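# Insert loose contact into housing cavity until it latches

## Task

Fully insert the loose contact into the empty cavity of the housing, with the contact's red notched side facing the housing's red side, pushing it far enough that it latches in place.

## Robot and tools

Robot: two arms, left_arm and right_arm. left_arm carries a five-finger left hand and right_arm a right hand. Bases sit at about (+0.030, +0.485, 0) m for left_arm and (-0.060, -0.382, 0) m for right_arm, each yawed very slightly. Scene frame: origin at table height midway between the arms, +z up, +x out over the table, +y toward the left arm's side. Image left and right do not match arm names. Poses and velocities in results use this frame.

Hand point: a point riding with the palm, about 0.15 m out from the wrist flange. Its +z runs along the straight fingers, +y points out of the palm, and +x runs across the palm away from the thumb on the right hand (toward the thumb on the left hand). Straight fingers extend 6 to 7 cm past the point and lie about 6 cm behind it along -y. A wrist bracket on the little-finger side can strike objects, and with level fingers the wrist may hang below the hand point and touch the table first.

The row (28 numbers, all in [-1, 1], always all 28 even when one arm moves): left_arm dx, dy, dz, rx, ry, rz; left hand's six motor numbers; left force_limit, speed; then the same 14 for right_arm. The six pose numbers are an OFFSET, not a pose: measured along scene axes from that arm's Hand target as it stood when the action or move began. Scale: 1.0 = 0.6 m for dx, dy, dz and 180 degrees for the rotation vector rx, ry, rz, turning about the Hand target's position. Sending six zeros re-requests the current Hand target; repeating a nonzero offset moves further. Orientation commands are clipped to within 32 degrees of the measured orientation each step.

Hand motor order: little, ring, middle, index, thumb_bend, thumb_turn. -1 is open/straight/beside the palm, +1 is curled/bent/in front of the palm. force_limit maps -1 to about 0 N and +1 to 10 N at the fingertip (15 N for thumb motors). speed runs from almost zero at -1 to full at +0.48 and above. Alternatively put grasp numbers a, b, c in the first three slots and exactly 0 in the next three: a curls index and middle and bends the thumb, b curls ring and little, c swings the thumb in front of the palm; all zero means open hand. To keep a hand unchanged, resend the last eight numbers you actually sent for it (before any were sent, use hand_measured plus hand_force_limit and hand_speed). For gentle closing use speed about -0.94 or lower.

Tools:
- execute_actions(actions, cameras): actions is a list of actions; each action is up to 15 rows, one per 1/30 s step, the final row held to fill 15 steps. Every row in an action counts from the same start pose. Images only when actions is empty or cameras names them.
- move(target, speed, blend, stop_force, zero, blocking, cameras): straight-line paths to one row or a list of up to 15 rows, each offset measured from the same Hand targets. speed in m/s, 0.002 to 3.6 (default 0.25); rotation limited to twice that in rad/s. blend in m rounds corners. stop_force 3 to 120 N ends an arm's path when its wrist sensor feels that much opposing push; not reliable for light pushes, loose parts, or rotating moves; omit it when backing off a contact. zero chooses whether the sensor is re-zeroed first. blocking=false returns early but cannot combine with stop_force. Paths ignore obstacles; avoid routing near an arm's own base. Result adds a move: line (done, off_target, moving, held, fault) and limits (paced, held).
- wait(seconds 0 to 10), stop(), zoom_image(camera, region [x0,y0,x1,y1] pixels, max 504 each side), show_instructions(), zero_wrist_force(arm), finished_scene(scene=1).

Cameras: cam_high and cam_low (896x504, fixed), cam_left_wrist and cam_right_wrist (672x504, fisheye).

Results: end_effector_position (m), quat_wxyz, velocities, Hand target (last commanded pose after clipping; next offsets start here; the hand often rests a bit short of it), joint positions and torques, Wrist force/torque in the flange's own axes plus the peak since last shown, hand_measured, hand_stopped_by (moving, target, force, stalled, fault), hand_load_n (positive when something pushes a finger open). A dropped grip shows as hand_load_n near 0.

Cautions: arms are stiff, so commanding even slightly past a firm contact can trigger a fault stop. About 150 N net force or joint torque at its limit (wrist joints 24.6 N m) freezes the arm for 10 s. Keep arms and hands from pressing on each other. Approach slowly, insert with small offsets or a modest stop_force, then retract. Avoid dropping things, letting go of moving parts, hard impacts, and anything leaving the table. Long stretched or blocked holds heat motors and may brake the arm. The latched contact must stay put after the robot lets go.

Each tool is called after "Request:" in YAML: its name, and indented under it one key for each argument.

Reference images:

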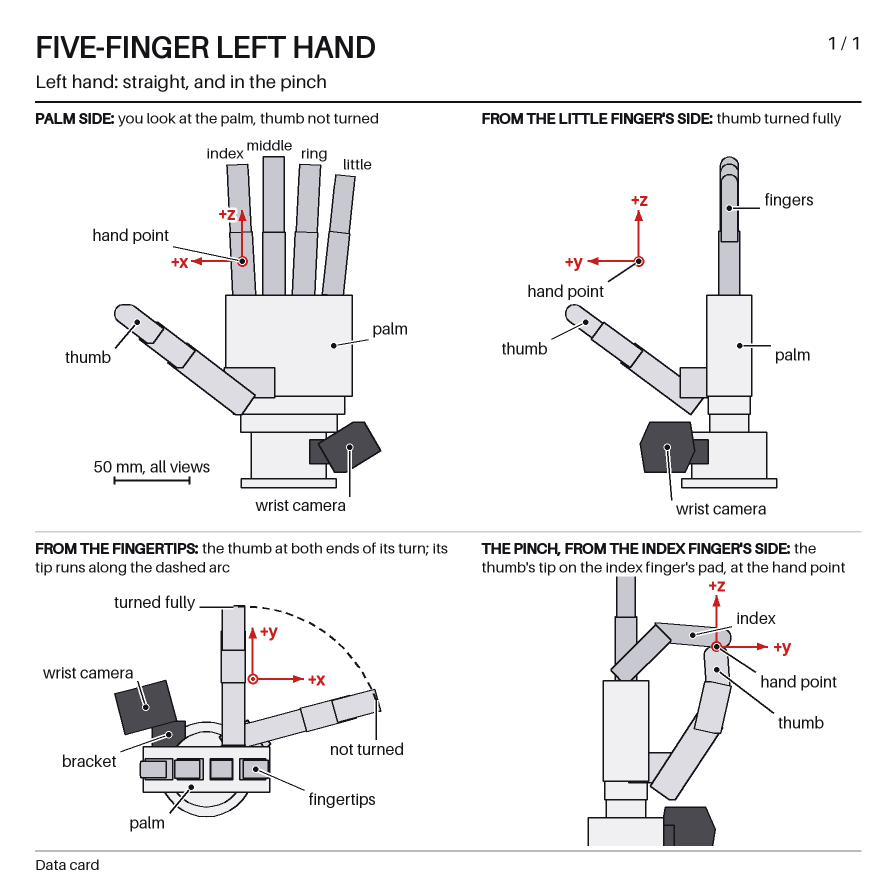

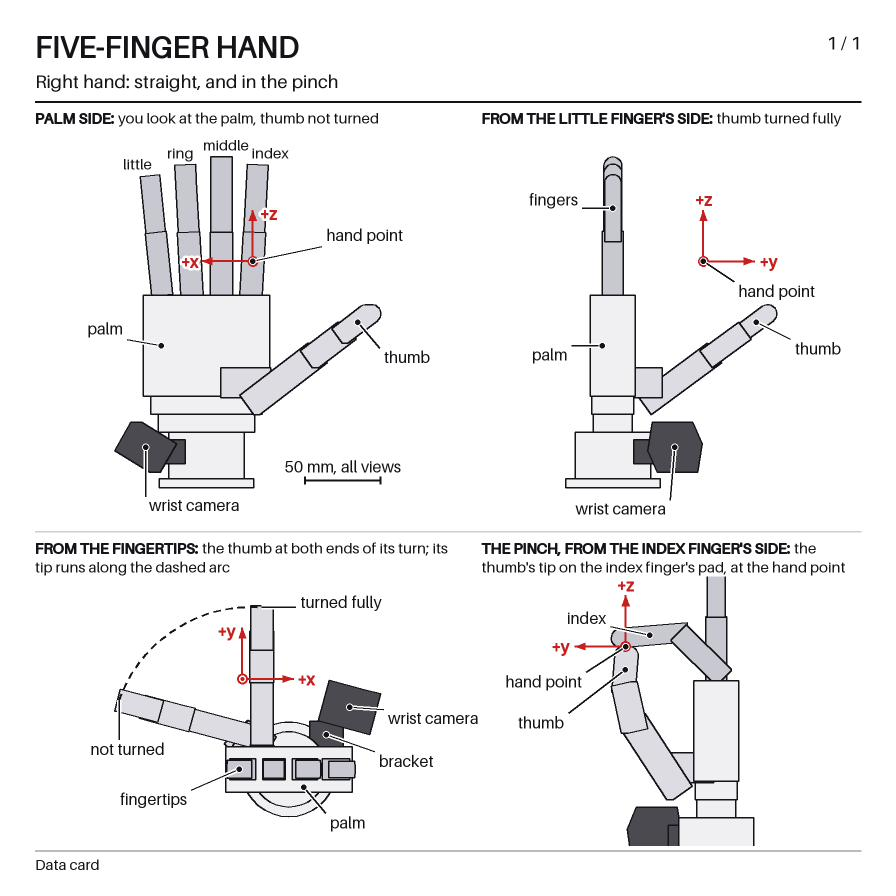

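## Session

Request:
execute_actions:
  actions: []

Scene clock: 0.00 s.
left_arm: end_effector_position=(+0.5652, +0.7131, +0.3246) hand_measured=(-1.000, -1.000, -1.000, -1.000, -1.000, -1.000) hand_load_n=(+0.0, +0.0, +0.0, +0.0, +0.0, +0.0) hand_stopped_by=(target, target, target, target, target, target) hand_force_limit=0.00 hand_speed=-0.80 end_effector_quat_wxyz=(-0.361, +0.864, -0.198, +0.291) | right_arm: end_effector_position=(+0.5624, -0.7421, +0.3590) hand_measured=(-1.000, -1.000, -1.000, -1.000, -1.000, -1.000) hand_load_n=(+0.0, +0.0, +0.0, +0.0, +0.0, +0.0) hand_stopped_by=(target, target, target, target, target, target) hand_force_limit=0.00 hand_speed=-0.80 end_effector_quat_wxyz=(+0.094, -0.204, +0.818, -0.530)
Joint positions: left_arm=[3.894 -1.65 -1.502 2.543 -1.492 2.742] | right_arm=[-0.542 -1.094 0.919 0.675 2.072 -2.954]
Joint velocities: within noise
Joint torques (N m): no reading
Wrist force (N): no reading
Wrist torque (N m): no reading
Wrist force, peak (N): no reading
Hand target: left_arm +0.5652, +0.7131, +0.3246; -0.361, +0.864, -0.198, +0.291 | right_arm +0.5624, -0.7421, +0.3590; +0.094, -0.204, +0.818, -0.530

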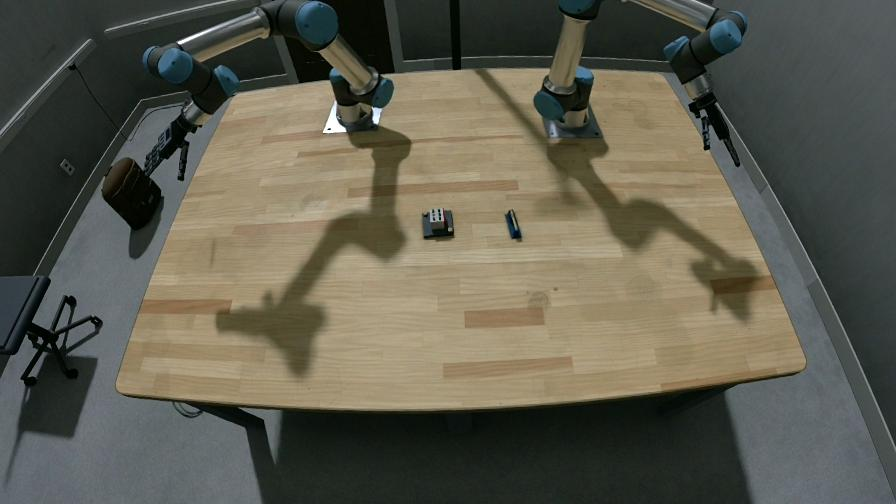

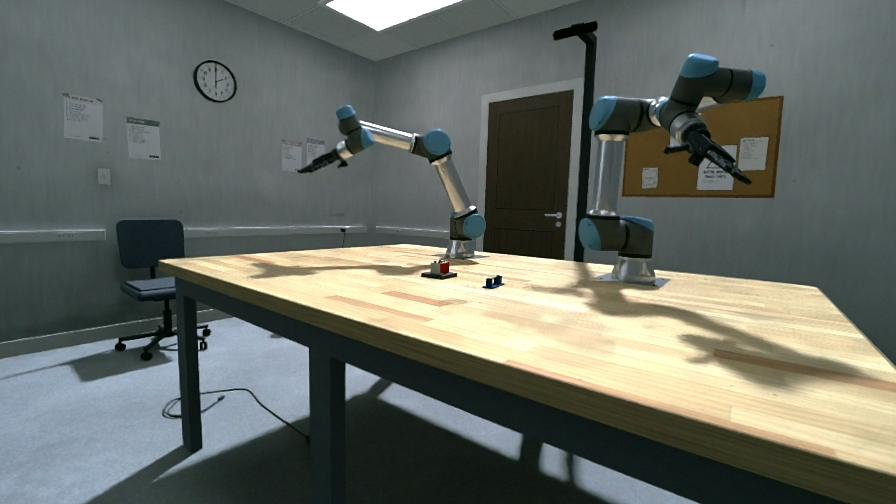

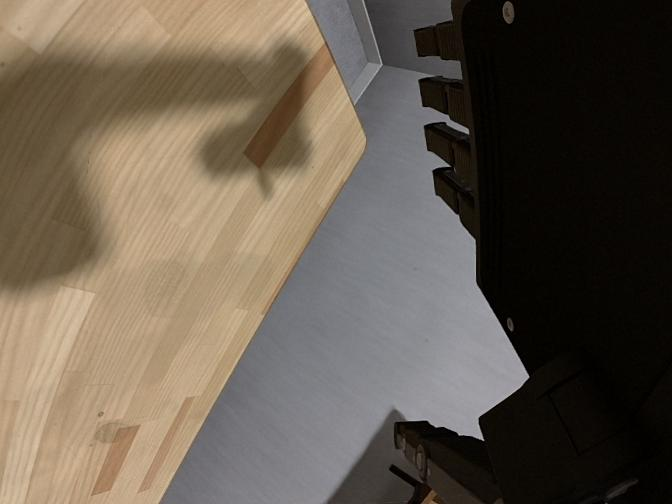

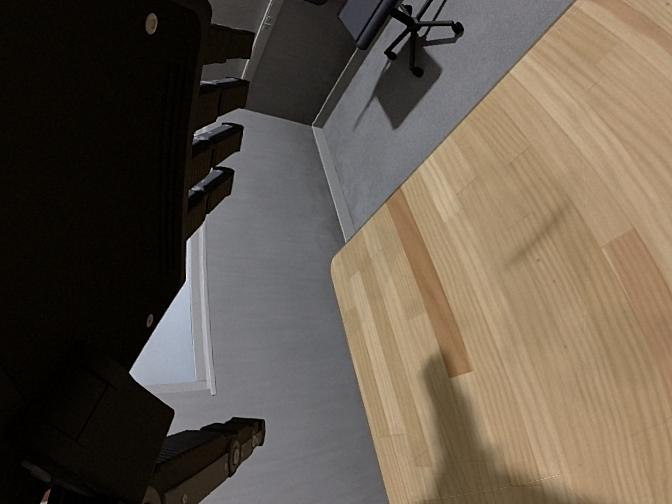

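Request:
zoom_image:
  camera: "cam_high"
  region: [400, 190, 540, 260]

Request:
zoom_image:
  camera: "cam_low"
  region: [400, 245, 520, 305]

Request:
zoom_image:
  camera: "cam_high"
  region: [490, 195, 540, 250]

Request:
zoom_image:
  camera: "cam_high"
  region: [410, 195, 470, 250]

Scaled by 3.600 from the camera's 896x504 image, which has a finer 1280x720 frame.

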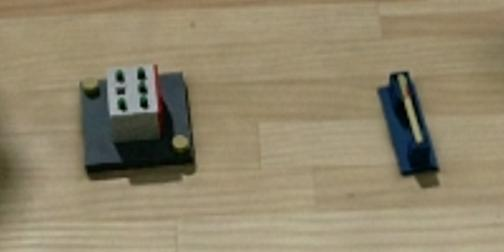

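Scaled by 4.200 from the camera's 896x504 image, which has a finer 1280x720 frame.

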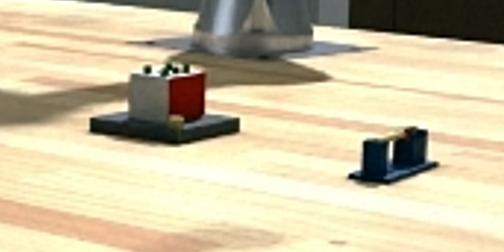

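Scaled by 9.164 from the camera's 896x504 image, which has a finer 1280x720 frame.

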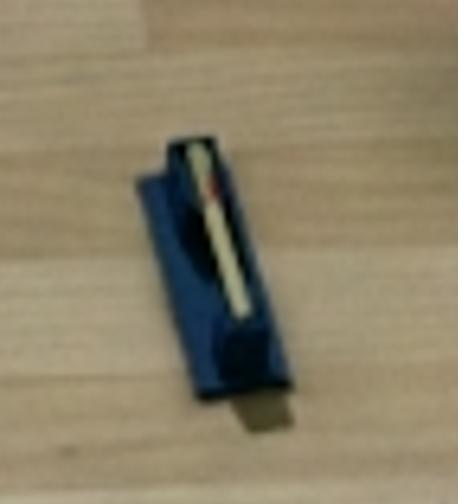

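Scaled by 8.400 from the camera's 896x504 image, which has a finer 1280x720 frame.

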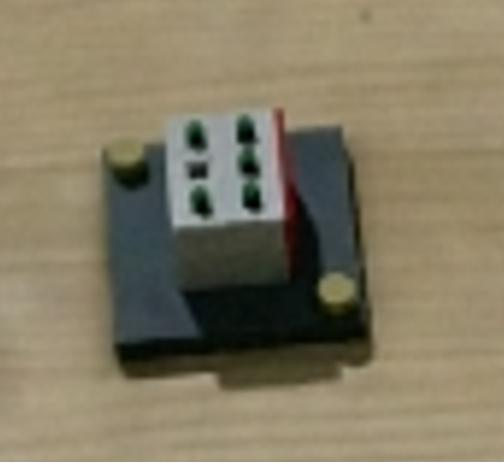

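Request:
move:
  target: [0.1413, -0.6885, -0.1743, 0.1637, 0.0024, -0.794, -1, -1, -1, -1, -1, -1, 0, -0.8, 0, 0, 0, 0, 0, 0, -1, -1, -1, -1, -1, -1, 0, -0.8]
  speed: 0.5
  cameras: ["all"]

Scene clock: 12.67 s.
left_arm: end_effector_position=(+0.6500, +0.3000, +0.2200) hand_measured=(-1.000, -1.000, -1.000, -1.000, -1.000, -1.000) hand_load_n=(+0.0, +0.0, +0.0, +0.0, +0.0, -0.5) hand_stopped_by=(target, target, target, target, target, target) hand_force_limit=0.00 hand_speed=-0.80 end_effector_quat_wxyz=(-0.001, +0.001, +0.924, -0.383) | right_arm: end_effector_position=(+0.5624, -0.7421, +0.3590) hand_measured=(-1.000, -1.000, -1.000, -1.000, -1.000, -1.000) hand_load_n=(+0.0, +0.0, +0.0, +0.0, +0.0, -0.5) hand_stopped_by=(target, target, target, target, target, target) hand_force_limit=0.00 hand_speed=-0.80 end_effector_quat_wxyz=(+0.094, -0.204, +0.818, -0.530)
Joint positions: left_arm=[3.26 -2.526 -0.568 1.393 -0.794 4.896] | right_arm=[-0.542 -1.094 0.919 0.675 2.072 -2.954]
Joint torques (N m): left_arm=[-9.87 43.67 30.93 -4.03 -0.33 2.76] | right_arm=[-0.78 -37.37 -21.79 -0.19 0.39 0.03]
Wrist force (N): left_arm=[0.1 -0.4 -0.2] | right_arm=[0.2 0.1 -0.3]
Wrist torque (N m): left_arm=[0.00 -0.08 -0.13] | right_arm=[0.03 -0.02 0.01]
Wrist force, peak (N): left_arm=[0.0 -1.2 0.8] | right_arm=[0.2 -0.2 -0.7]
Hand target: left_arm +0.6500, +0.3000, +0.2200; -0.001, +0.001, +0.924, -0.383 | right_arm +0.5624, -0.7421, +0.3590; +0.094, -0.204, +0.818, -0.530
Off the commanded pose: left_arm 0.000 m, 0 deg | right_arm 0.000 m, 0 deg.
move: done
camera_calibration:
cam_left_wrist: T_world_to_cam=[[-0.253242, -0.674439, 0.693542, 0.212437], [-0.828698, 0.521124, 0.204177, 0.336502], [-0.499127, -0.523031, -0.690877, 0.750544], [0, 0, 0, 1]] pos_world=[0.707273, 0.360474, 0.302494]

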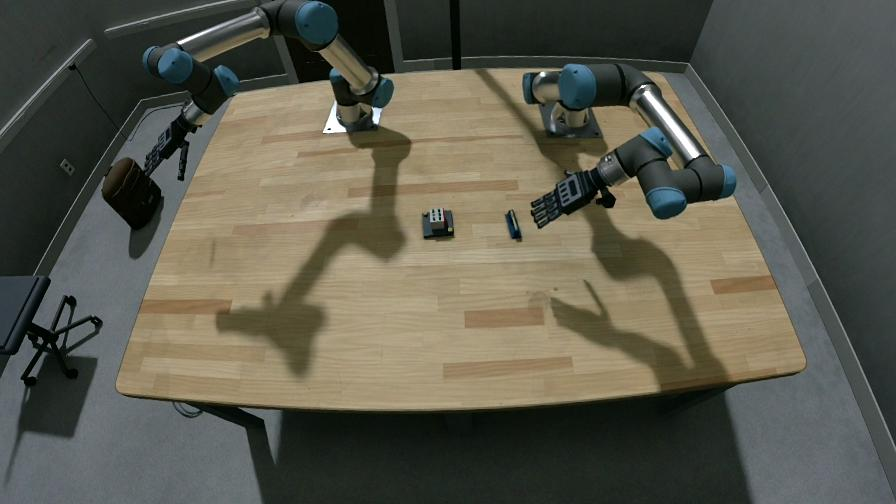

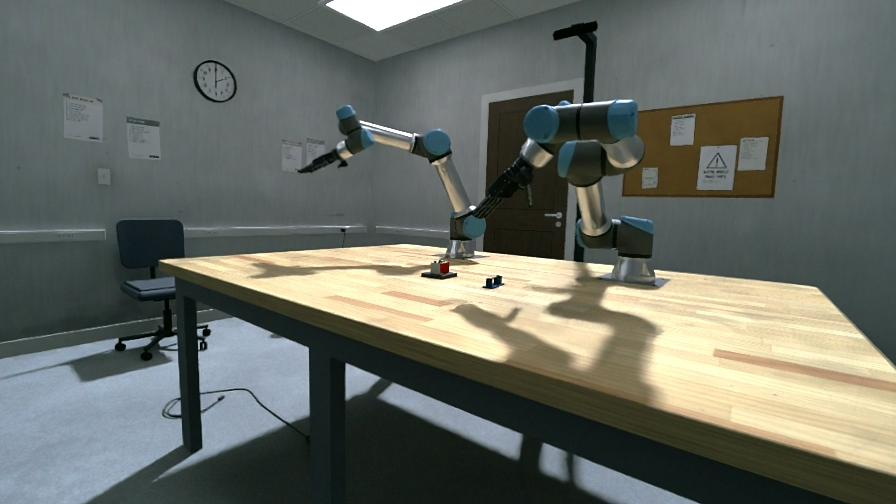

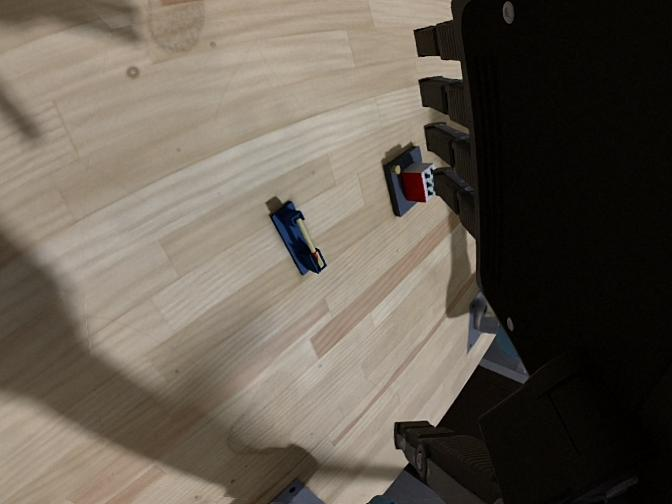

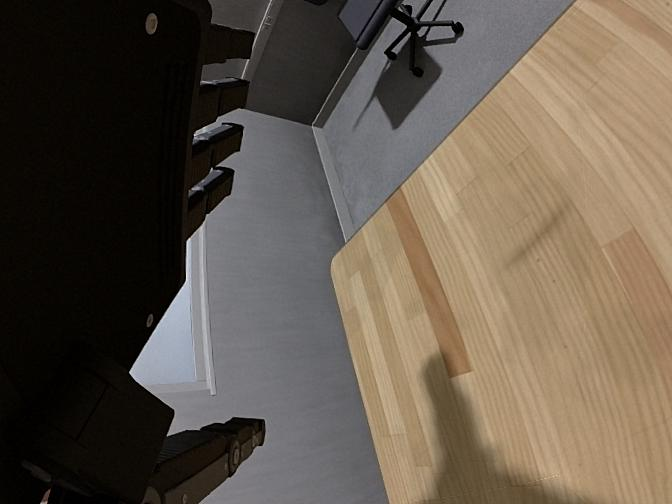

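Request:
zoom_image:
  camera: "cam_left_wrist"
  region: [250, 180, 350, 290]

Request:
zoom_image:
  camera: "cam_left_wrist"
  region: [370, 130, 450, 230]

Scaled by 4.582 from the camera's 672x504 image, which has a finer 960x720 frame.

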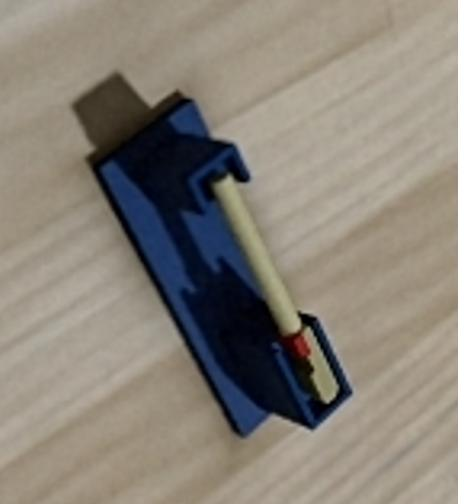

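Scaled by 5.040 from the camera's 672x504 image, which has a finer 960x720 frame.

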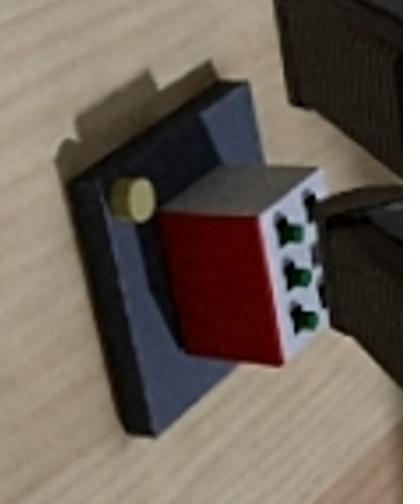

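Request:
move:
  target: [-0.10, -0.115, -0.19, 0, 0, 0, -1, -1, -1, -1, -1, -1, 0, -0.8, 0, 0, 0, 0, 0, 0, -1, -1, -1, -1, -1, -1, 0, -0.8]
  speed: 0.3
  cameras: ["cam_left_wrist", "cam_high", "cam_low"]

Request:
zoom_image:
  camera: "cam_left_wrist"
  region: [200, 120, 440, 340]

Scene clock: 14.53 s.
left_arm: end_effector_position=(+0.5900, +0.2310, +0.1060) hand_measured=(-1.000, -1.000, -1.000, -1.000, -1.000, -1.000) hand_load_n=(+0.0, +0.0, +0.0, +0.0, +0.0, +0.0) hand_stopped_by=(target, target, target, target, target, target) hand_force_limit=0.00 hand_speed=-0.80 end_effector_quat_wxyz=(-0.001, +0.001, +0.924, -0.383) | right_arm: end_effector_position=(+0.5624, -0.7421, +0.3590) hand_measured=(-1.000, -1.000, -1.000, -1.000, -1.000, -1.000) hand_load_n=(+0.0, +0.0, +0.0, +0.0, +0.0, -0.5) hand_stopped_by=(target, target, target, target, target, target) hand_force_limit=0.00 hand_speed=-0.80 end_effector_quat_wxyz=(+0.094, -0.204, +0.818, -0.530)
Joint positions: left_arm=[3.155 -2.41 -1.052 1.864 -0.786 4.749] | right_arm=[-0.542 -1.094 0.919 0.675 2.072 -2.954]
Joint torques (N m): left_arm=[-10.5 64.8 4.65 -1 3.06 -2.56] | right_arm=[-1.05 -38.04 -22.5 -0.29 0.5 0.02]
Wrist force (N): left_arm=[0.3 -0.5 0.0] | right_arm=[0.2 0.1 -0.3]
Wrist torque (N m): left_arm=[-0.02 -0.09 -0.03] | right_arm=[0.04 -0.03 0.01]
Wrist force, peak (N): left_arm=[-0.2 -0.9 -1.3] | right_arm=[0.4 0.3 -0.4]
Hand target: left_arm +0.5900, +0.2310, +0.1060; -0.001, +0.001, +0.924, -0.383 | right_arm +0.5624, -0.7421, +0.3590; +0.094, -0.204, +0.818, -0.530
Off the commanded pose: left_arm 0.000 m, 0 deg | right_arm 0.000 m, 0 deg.
move: done
camera_calibration:
cam_left_wrist: T_world_to_cam=[[-0.253325, -0.674401, 0.693548, 0.229742], [-0.82853, 0.521338, 0.204317, 0.345797], [-0.499364, -0.522867, -0.69083, 0.605914], [0, 0, 0, 1]] pos_world=[0.647274, 0.291474, 0.188594]
Images, in order (width x height): cam_high 896x504, cam_low 896x504, cam_left_wrist 672x504.

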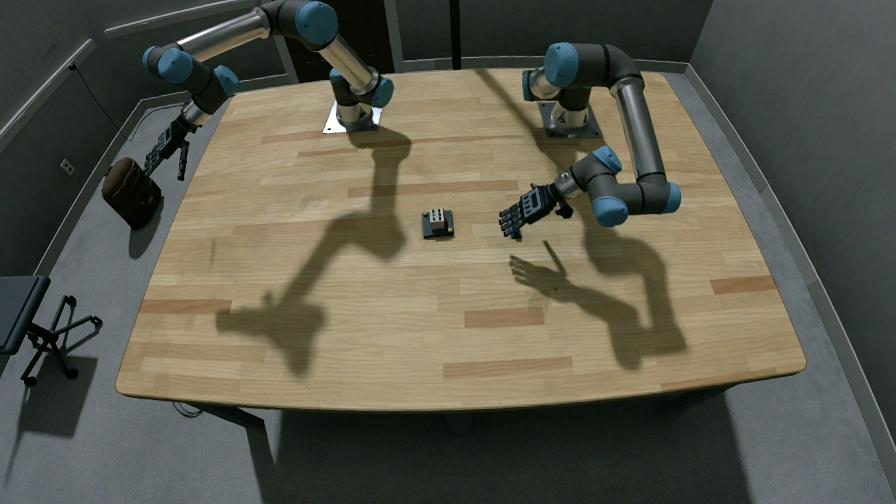

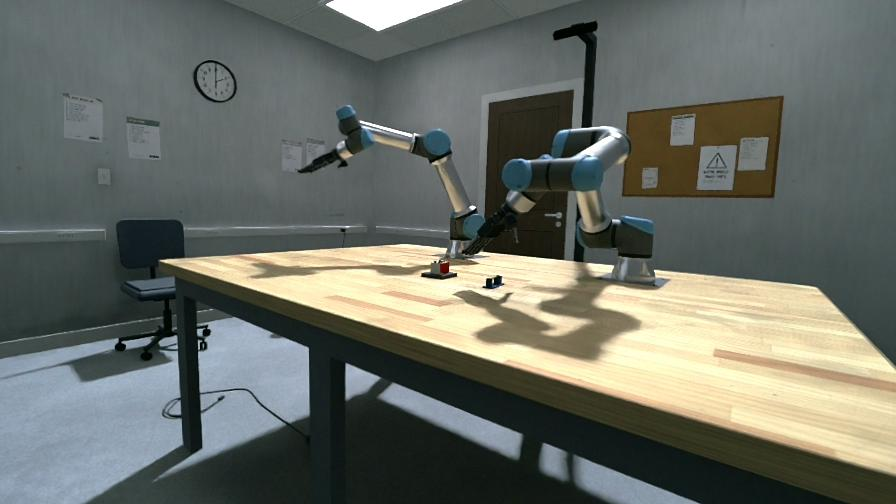

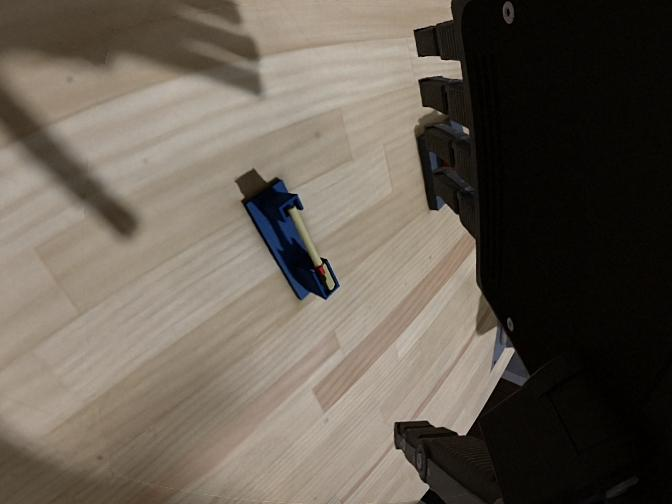

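Scaled by 2.100 from the camera's 672x504 image, which has a finer 960x720 frame.

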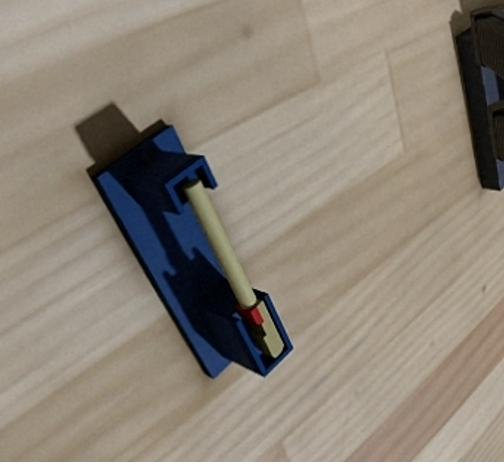

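Request:
zoom_image:
  camera: "cam_left_wrist"
  region: [270, 180, 360, 310]

Request:
zoom_image:
  camera: "cam_left_wrist"
  region: [295, 240, 350, 310]

Request:
zoom_image:
  camera: "cam_low"
  region: [470, 265, 520, 300]

Scaled by 3.877 from the camera's 672x504 image, which has a finer 960x720 frame.

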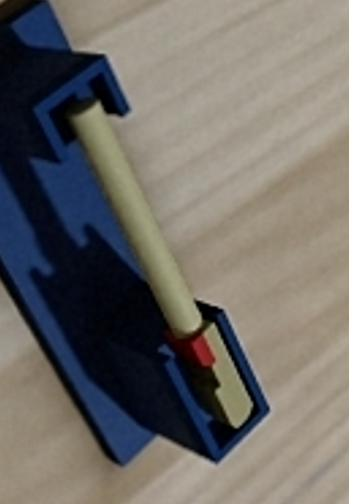

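Scaled by 7.200 from the camera's 672x504 image, which has a finer 960x720 frame.

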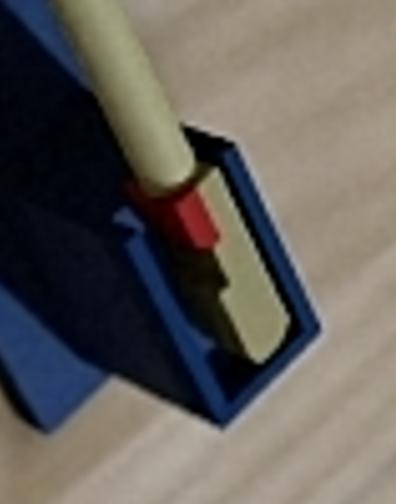

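Scaled by 10.080 from the camera's 896x504 image, which has a finer 1280x720 frame.

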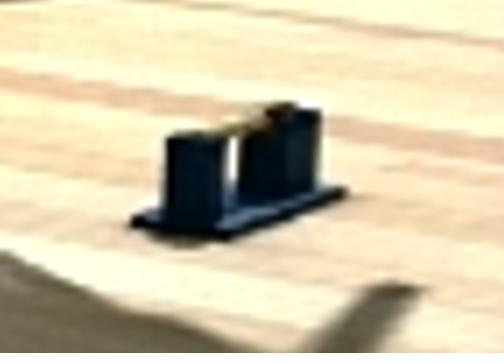

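Request:
move:
  target:
    - [-0.1, 0.0233, 0.09, 0, -0.25, 0, -1, -1, -1, -1, -1, 1, 0, 0.3, 0, 0, 0, 0, 0, 0, -1, -1, -1, -1, -1, -1, 0, -0.8]
    - [-0.2217, 0.055, -0.0067, 0, -0.5, 0, -1, -1, -1, -1, -1, 1, 0, 0.3, 0, 0, 0, 0, 0, 0, -1, -1, -1, -1, -1, -1, 0, -0.8]
  speed: 0.4
  blend: 0.04
  cameras: ["cam_left_wrist", "cam_high", "cam_low"]

Request:
zoom_image:
  camera: "cam_left_wrist"
  region: [200, 150, 500, 400]

Scene clock: 26.53 s.
left_arm: end_effector_position=(+0.4570, +0.2640, +0.1020) hand_measured=(-1.000, -1.000, -1.000, -1.000, -1.000, +1.000) hand_load_n=(+0.0, -0.5, +0.0, +0.0, +0.0, +0.0) hand_stopped_by=(target, target, target, target, target, target) hand_force_limit=0.00 hand_speed=0.30 end_effector_quat_wxyz=(+0.653, +0.271, +0.654, -0.270) | right_arm: end_effector_position=(+0.5624, -0.7421, +0.3590) hand_measured=(-1.000, -1.000, -1.000, -1.000, -1.000, -1.000) hand_load_n=(+0.0, +0.0, +0.0, +0.0, +0.0, +0.0) hand_stopped_by=(target, target, target, target, target, target) hand_force_limit=0.00 hand_speed=-0.80 end_effector_quat_wxyz=(+0.094, -0.204, +0.818, -0.530)
Joint positions: left_arm=[3.372 -1.603 -2.666 4.263 -0.545 4.717] | right_arm=[-0.542 -1.094 0.919 0.675 2.072 -2.954]
Joint torques (N m): left_arm=[5.8 -1.75 -2.82 2.15 -1.56 -2.72] | right_arm=[-1 -38.6 -22.07 -0.26 0.45 0.02]
Wrist force (N): left_arm=[-0.4 -0.2 -0.5] | right_arm=[0.0 0.3 -0.2]
Wrist torque (N m): left_arm=[-0.10 0.04 -0.21] | right_arm=[0.05 0.01 0.01]
Wrist force, peak (N): left_arm=[0.4 -0.5 -1.1] | right_arm=[0.2 0.3 -0.6]
Hand target: left_arm +0.4570, +0.2640, +0.1020; +0.653, +0.271, +0.654, -0.270 | right_arm +0.5624, -0.7421, +0.3590; +0.094, -0.204, +0.818, -0.530
Off the commanded pose: left_arm 0.000 m, 0 deg | right_arm 0.000 m, 0 deg.
move: done
camera_calibration:
cam_left_wrist: T_world_to_cam=[[-0.69354, -0.674423, -0.25329, 0.518841], [-0.204346, 0.521309, -0.828541, 0.0393224], [0.69083, -0.522868, -0.499364, -0.00945815], [0, 0, 0, 1]] pos_world=[0.374406, 0.324474, 0.159274]
Images, in order (width x height): cam_high 896x504, cam_low 896x504, cam_left_wrist 672x504.

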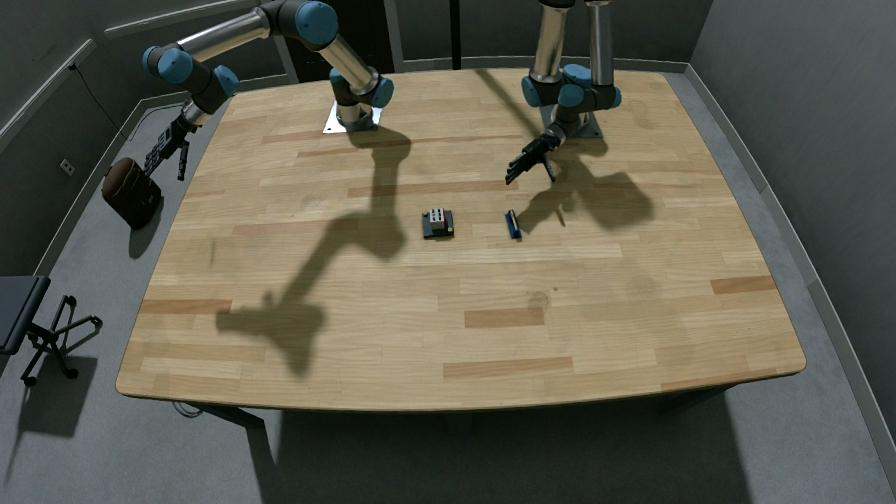

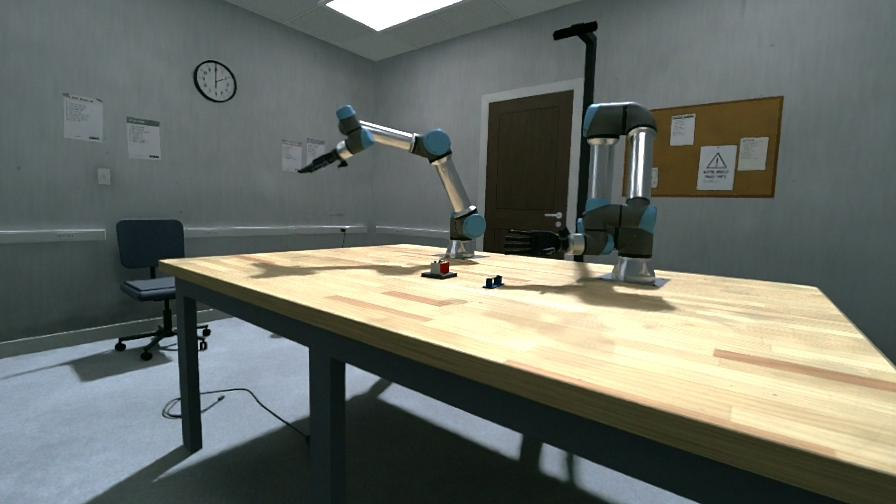

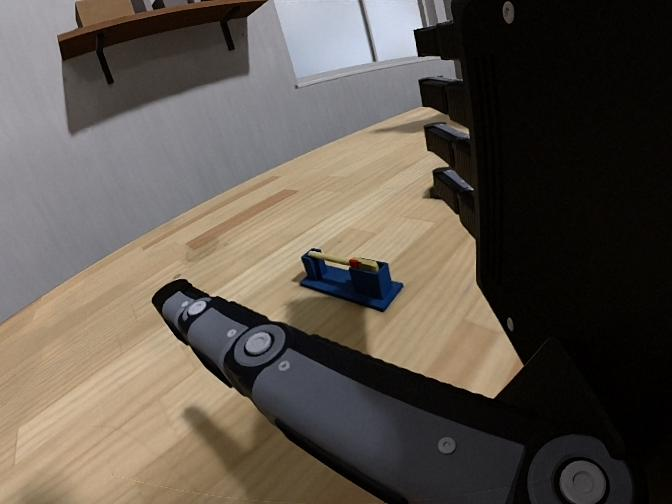

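Scaled by 1.680 from the camera's 672x504 image, which has a finer 960x720 frame.

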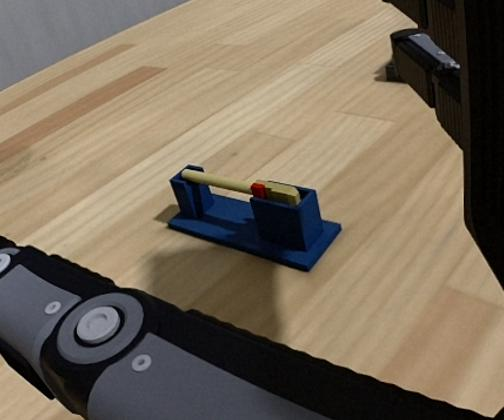

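Request:
zoom_image:
  camera: "cam_left_wrist"
  region: [290, 235, 410, 320]

Scaled by 4.200 from the camera's 672x504 image, which has a finer 960x720 frame.

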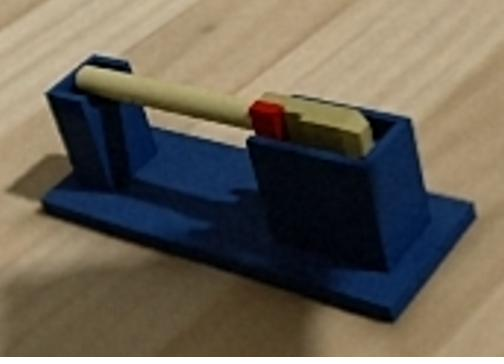

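Request:
move:
  target: [-0.0133, -0.4483, 0.0217, 0, 0, 0, -1, -1, -1, -1, -1, 1, 0, 0.3, 0, 0, 0, 0, 0, 0, -1, -1, -1, -1, -1, -1, 0, -0.8]
  speed: 0.35
  cameras: ["cam_left_wrist"]

Request:
zoom_image:
  camera: "cam_left_wrist"
  region: [250, 180, 450, 330]

Scene clock: 31.00 s.
left_arm: end_effector_position=(+0.4490, -0.0050, +0.1150) hand_measured=(-1.000, -1.000, -1.000, -1.000, -1.000, +1.000) hand_load_n=(+0.0, +0.0, +0.0, +0.0, +0.0, +0.5) hand_stopped_by=(target, target, target, target, target, target) hand_force_limit=0.00 hand_speed=0.30 end_effector_quat_wxyz=(+0.653, +0.271, +0.654, -0.270) | right_arm: end_effector_position=(+0.5624, -0.7421, +0.3590) hand_measured=(-1.000, -1.000, -1.000, -1.000, -1.000, -1.000) hand_load_n=(+0.0, +0.0, +0.0, +0.0, +0.0, +0.0) hand_stopped_by=(target, target, target, target, target, target) hand_force_limit=0.00 hand_speed=-0.80 end_effector_quat_wxyz=(+0.094, -0.204, +0.818, -0.530)
Joint positions: left_arm=[2.407 -1.932 -2.137 4.067 -1.51 4.713] | right_arm=[-0.542 -1.094 0.919 0.675 2.072 -2.954]
Joint torques (N m): left_arm=[-10.47 16.27 26.83 0.03 -1.87 2.98] | right_arm=[-0.79 -39 -22.16 -0.36 0.52 0.02]
Wrist force (N): left_arm=[-0.3 -0.3 -0.7] | right_arm=[0.1 0.4 -0.4]
Wrist torque (N m): left_arm=[-0.06 0.01 -0.29] | right_arm=[0.08 0.00 0.01]
Wrist force, peak (N): left_arm=[-0.6 -2.0 -0.1] | right_arm=[-0.3 0.4 -0.3]
Hand target: left_arm +0.4490, -0.0050, +0.1150; +0.653, +0.271, +0.654, -0.270 | right_arm +0.5624, -0.7421, +0.3590; +0.094, -0.204, +0.818, -0.530
Off the commanded pose: left_arm 0.000 m, 0 deg | right_arm 0.000 m, 0 deg.
move: done
camera_calibration:
cam_left_wrist: T_world_to_cam=[[-0.693607, -0.674355, -0.253287, 0.335186], [-0.204127, 0.5212, -0.828663, 0.188637], [0.690826, -0.523064, -0.499162, -0.138114], [0, 0, 0, 1]] pos_world=[0.366406, 0.0554742, 0.172273]
Images, in order (width x height): cam_left_wrist 672x504.

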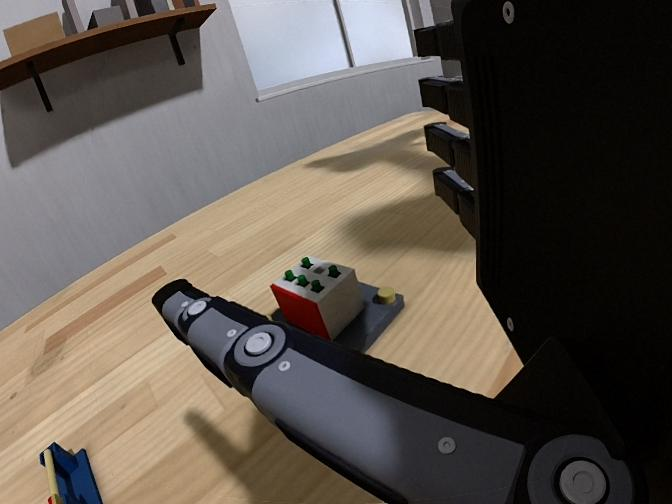

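Scaled by 2.520 from the camera's 672x504 image, which has a finer 960x720 frame.

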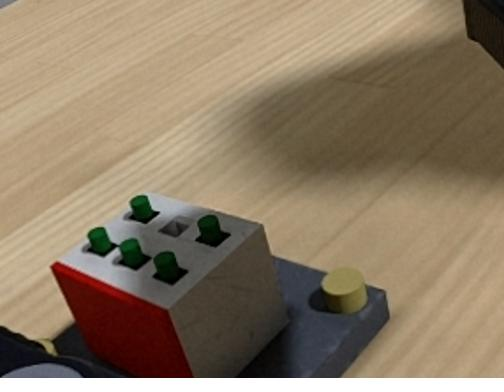

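Request:
zoom_image:
  camera: "cam_left_wrist"
  region: [265, 245, 415, 355]

Request:
zoom_image:
  camera: "cam_left_wrist"
  region: [268, 250, 362, 320]

Scaled by 3.360 from the camera's 672x504 image, which has a finer 960x720 frame.

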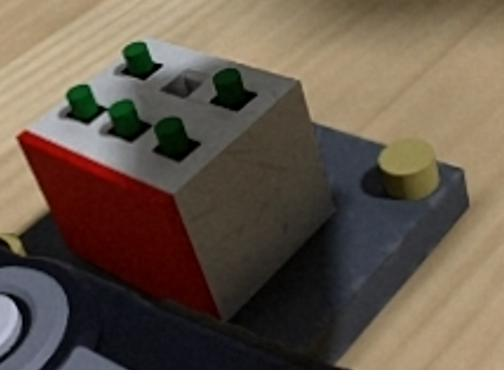

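Scaled by 5.362 from the camera's 672x504 image, which has a finer 960x720 frame.

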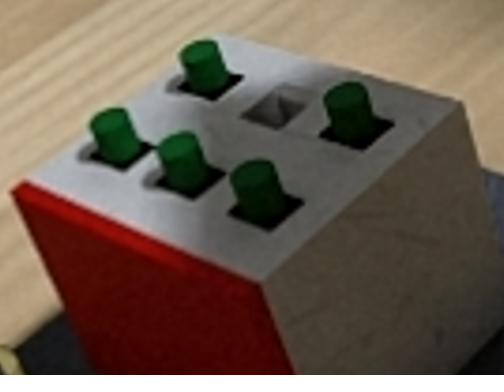

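Request:
move:
  target:
    - [0.07, 0.175, 0.075, -0.0545, 0.2445, -0.0325, -1, -1, -0.3, -0.3, 0.01, 1, 0, 0.3, 0, 0, 0, 0, 0, 0, -1, -1, -1, -1, -1, -1, 0, -0.8]
    - [0.1617, 0.335, -0.025, -0.1090, 0.4890, -0.0650, -1, -1, -0.3, -0.3, 0.01, 1, 0, 0.3, 0, 0, 0, 0, 0, 0, -1, -1, -1, -1, -1, -1, 0, -0.8]
  speed: 0.4
  blend: 0.04
  cameras: ["cam_left_wrist", "cam_low"]

Request:
zoom_image:
  camera: "cam_left_wrist"
  region: [150, 150, 450, 400]

Scene clock: 38.40 s.
left_arm: end_effector_position=(+0.5460, +0.1960, +0.1000) hand_measured=(-1.000, -1.000, -0.300, -0.300, +0.010, +1.000) hand_load_n=(+0.0, +0.0, +0.0, +0.0, +0.0, +0.0) hand_stopped_by=(target, target, target, target, target, target) hand_force_limit=0.00 hand_speed=0.30 end_effector_quat_wxyz=(+0.023, -0.037, +0.843, -0.537) | right_arm: end_effector_position=(+0.5624, -0.7421, +0.3590) hand_measured=(-1.000, -1.000, -1.000, -1.000, -1.000, -1.000) hand_load_n=(+0.0, +0.0, +0.0, +0.0, +0.0, +0.0) hand_stopped_by=(target, target, target, target, target, target) hand_force_limit=0.00 hand_speed=-0.80 end_effector_quat_wxyz=(+0.094, -0.204, +0.818, -0.530)
Joint positions: left_arm=[3.223 -2.323 -1.394 2.137 -0.436 4.723] | right_arm=[-0.542 -1.094 0.919 0.675 2.072 -2.954]
Joint torques (N m): left_arm=[-8.91 33.39 27.29 -4.04 -0.23 2.61] | right_arm=[-0.75 -38.69 -22.13 -0.16 0.55 0.08]
Wrist force (N): left_arm=[-0.1 -0.4 0.2] | right_arm=[0.0 -0.1 -0.3]
Wrist torque (N m): left_arm=[-0.05 0.03 -0.11] | right_arm=[0.01 0.00 -0.01]
Wrist force, peak (N): left_arm=[-0.2 -1.1 -0.5] | right_arm=[-0.1 0.3 -0.5]
Hand target: left_arm +0.5460, +0.1960, +0.1000; +0.023, -0.037, +0.843, -0.537 | right_arm +0.5624, -0.7421, +0.3590; +0.094, -0.204, +0.818, -0.530
Off the commanded pose: left_arm 0.000 m, 0 deg | right_arm 0.000 m, 0 deg.
move: done
camera_calibration:
cam_left_wrist: T_world_to_cam=[[-0.21742, -0.417387, 0.882336, 0.110368], [-0.875286, 0.48343, 0.0130026, 0.380924], [-0.431975, -0.76947, -0.470441, 0.550955], [0, 0, 0, 1]] pos_world=[0.595412, 0.285859, 0.156857]
Images, in order (width x height): cam_low 896x504, cam_left_wrist 672x504.

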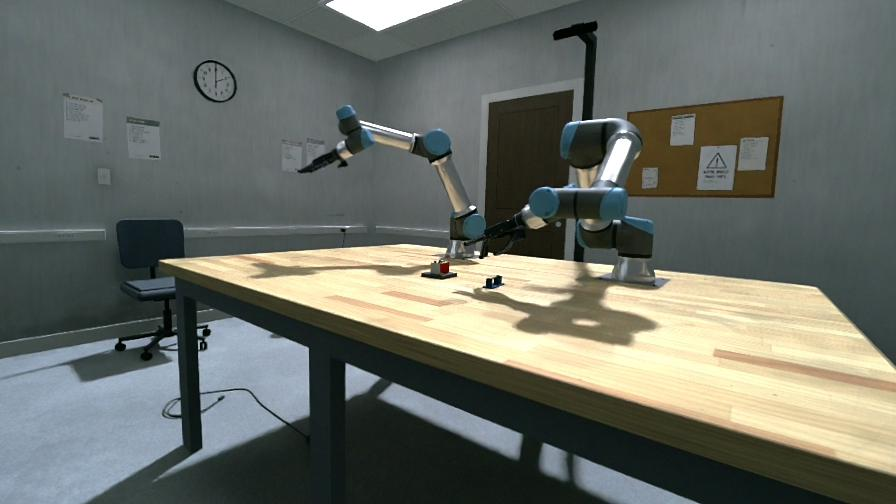

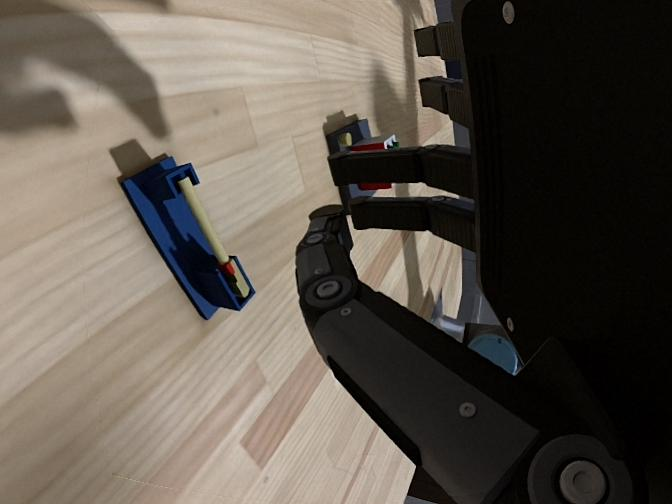

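Scaled by 1.680 from the camera's 672x504 image, which has a finer 960x720 frame.

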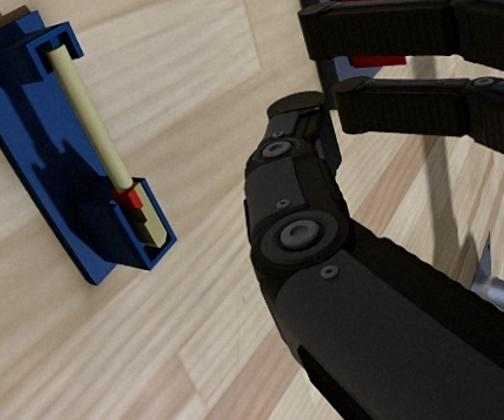

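Request:
zoom_image:
  camera: "cam_left_wrist"
  region: [110, 140, 270, 330]

Request:
zoom_image:
  camera: "cam_left_wrist"
  region: [290, 110, 410, 310]

Scaled by 2.653 from the camera's 672x504 image, which has a finer 960x720 frame.

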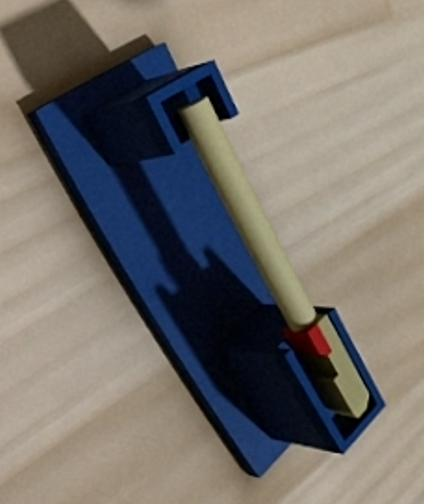

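Scaled by 2.520 from the camera's 672x504 image, which has a finer 960x720 frame.

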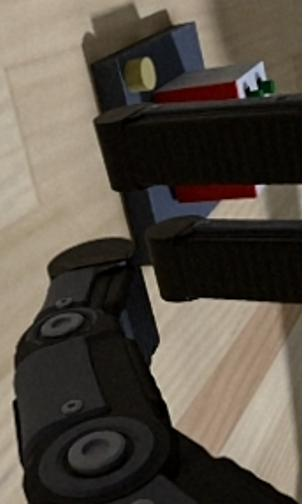

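Request:
move:
  target: [0, -0.0033, -0.1242, 0, 0, 0, -1, -1, -0.3, -0.3, 0.01, 1, 0, 0.3, 0, 0, 0, 0, 0, 0, -1, -1, -1, -1, -1, -1, 0, -0.8]
  speed: 0.08
  stop_force: 6
  cameras: ["cam_left_wrist"]

Request:
zoom_image:
  camera: "cam_left_wrist"
  region: [210, 110, 450, 350]

Scene clock: 44.67 s.
left_arm: end_effector_position=(+0.5458, +0.1943, +0.0308) hand_measured=(-1.000, -1.000, -0.300, -0.300, +0.012, +1.000) hand_load_n=(+0.0, +0.0, +0.0, +0.0, -3.0, -1.0) hand_stopped_by=(target, target, target, target, target, target) hand_force_limit=0.00 hand_speed=0.30 end_effector_quat_wxyz=(+0.023, -0.037, +0.843, -0.537) | right_arm: end_effector_position=(+0.5624, -0.7421, +0.3590) hand_measured=(-1.000, -1.000, -1.000, -1.000, -1.000, -1.000) hand_load_n=(+0.0, +0.0, +0.0, +0.0, +0.0, +0.0) hand_stopped_by=(target, target, target, target, target, target) hand_force_limit=0.00 hand_speed=-0.80 end_effector_quat_wxyz=(+0.094, -0.204, +0.818, -0.530)
Joint positions: left_arm=[3.22 -2.421 -1.42 2.266 -0.436 4.716] | right_arm=[-0.542 -1.094 0.919 0.675 2.072 -2.954]
Joint torques (N m): left_arm=[6.52 60.7 26.08 -3.68 -0.7 2.87] | right_arm=[-0.57 -39.04 -22.11 -0.31 0.58 0.03]
Wrist force (N): left_arm=[-0.9 -3.2 -0.8] | right_arm=[-0.1 0.0 0.0]
Wrist torque (N m): left_arm=[-0.12 0.01 -0.01] | right_arm=[0.01 0.01 -0.01]
Wrist force, peak (N): left_arm=[0.9 -17.5 -12.7] | right_arm=[0.0 0.3 -0.6]
Hand target: left_arm +0.5458, +0.1943, +0.0308; +0.023, -0.037, +0.843, -0.537 (not the last commanded pose) | right_arm +0.5624, -0.7421, +0.3590; +0.094, -0.204, +0.818, -0.530
Off the commanded pose: left_arm 0.005 m, 0 deg | right_arm 0.000 m, 0 deg.
move: contact (left_arm)
camera_calibration:
cam_left_wrist: T_world_to_cam=[[-0.217412, -0.4173, 0.882379, 0.17051], [-0.875085, 0.48379, 0.0131824, 0.382281], [-0.432387, -0.76929, -0.470354, 0.517164], [0, 0, 0, 1]] pos_world=[0.595214, 0.284059, 0.0877567]
Images, in order (width x height): cam_left_wrist 672x504.

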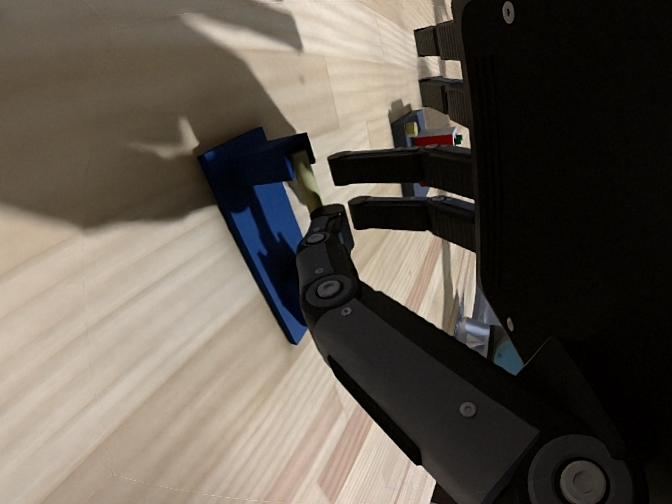

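Scaled by 2.100 from the camera's 672x504 image, which has a finer 960x720 frame.

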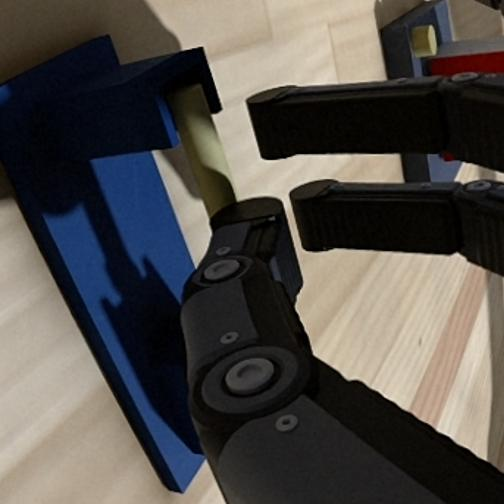

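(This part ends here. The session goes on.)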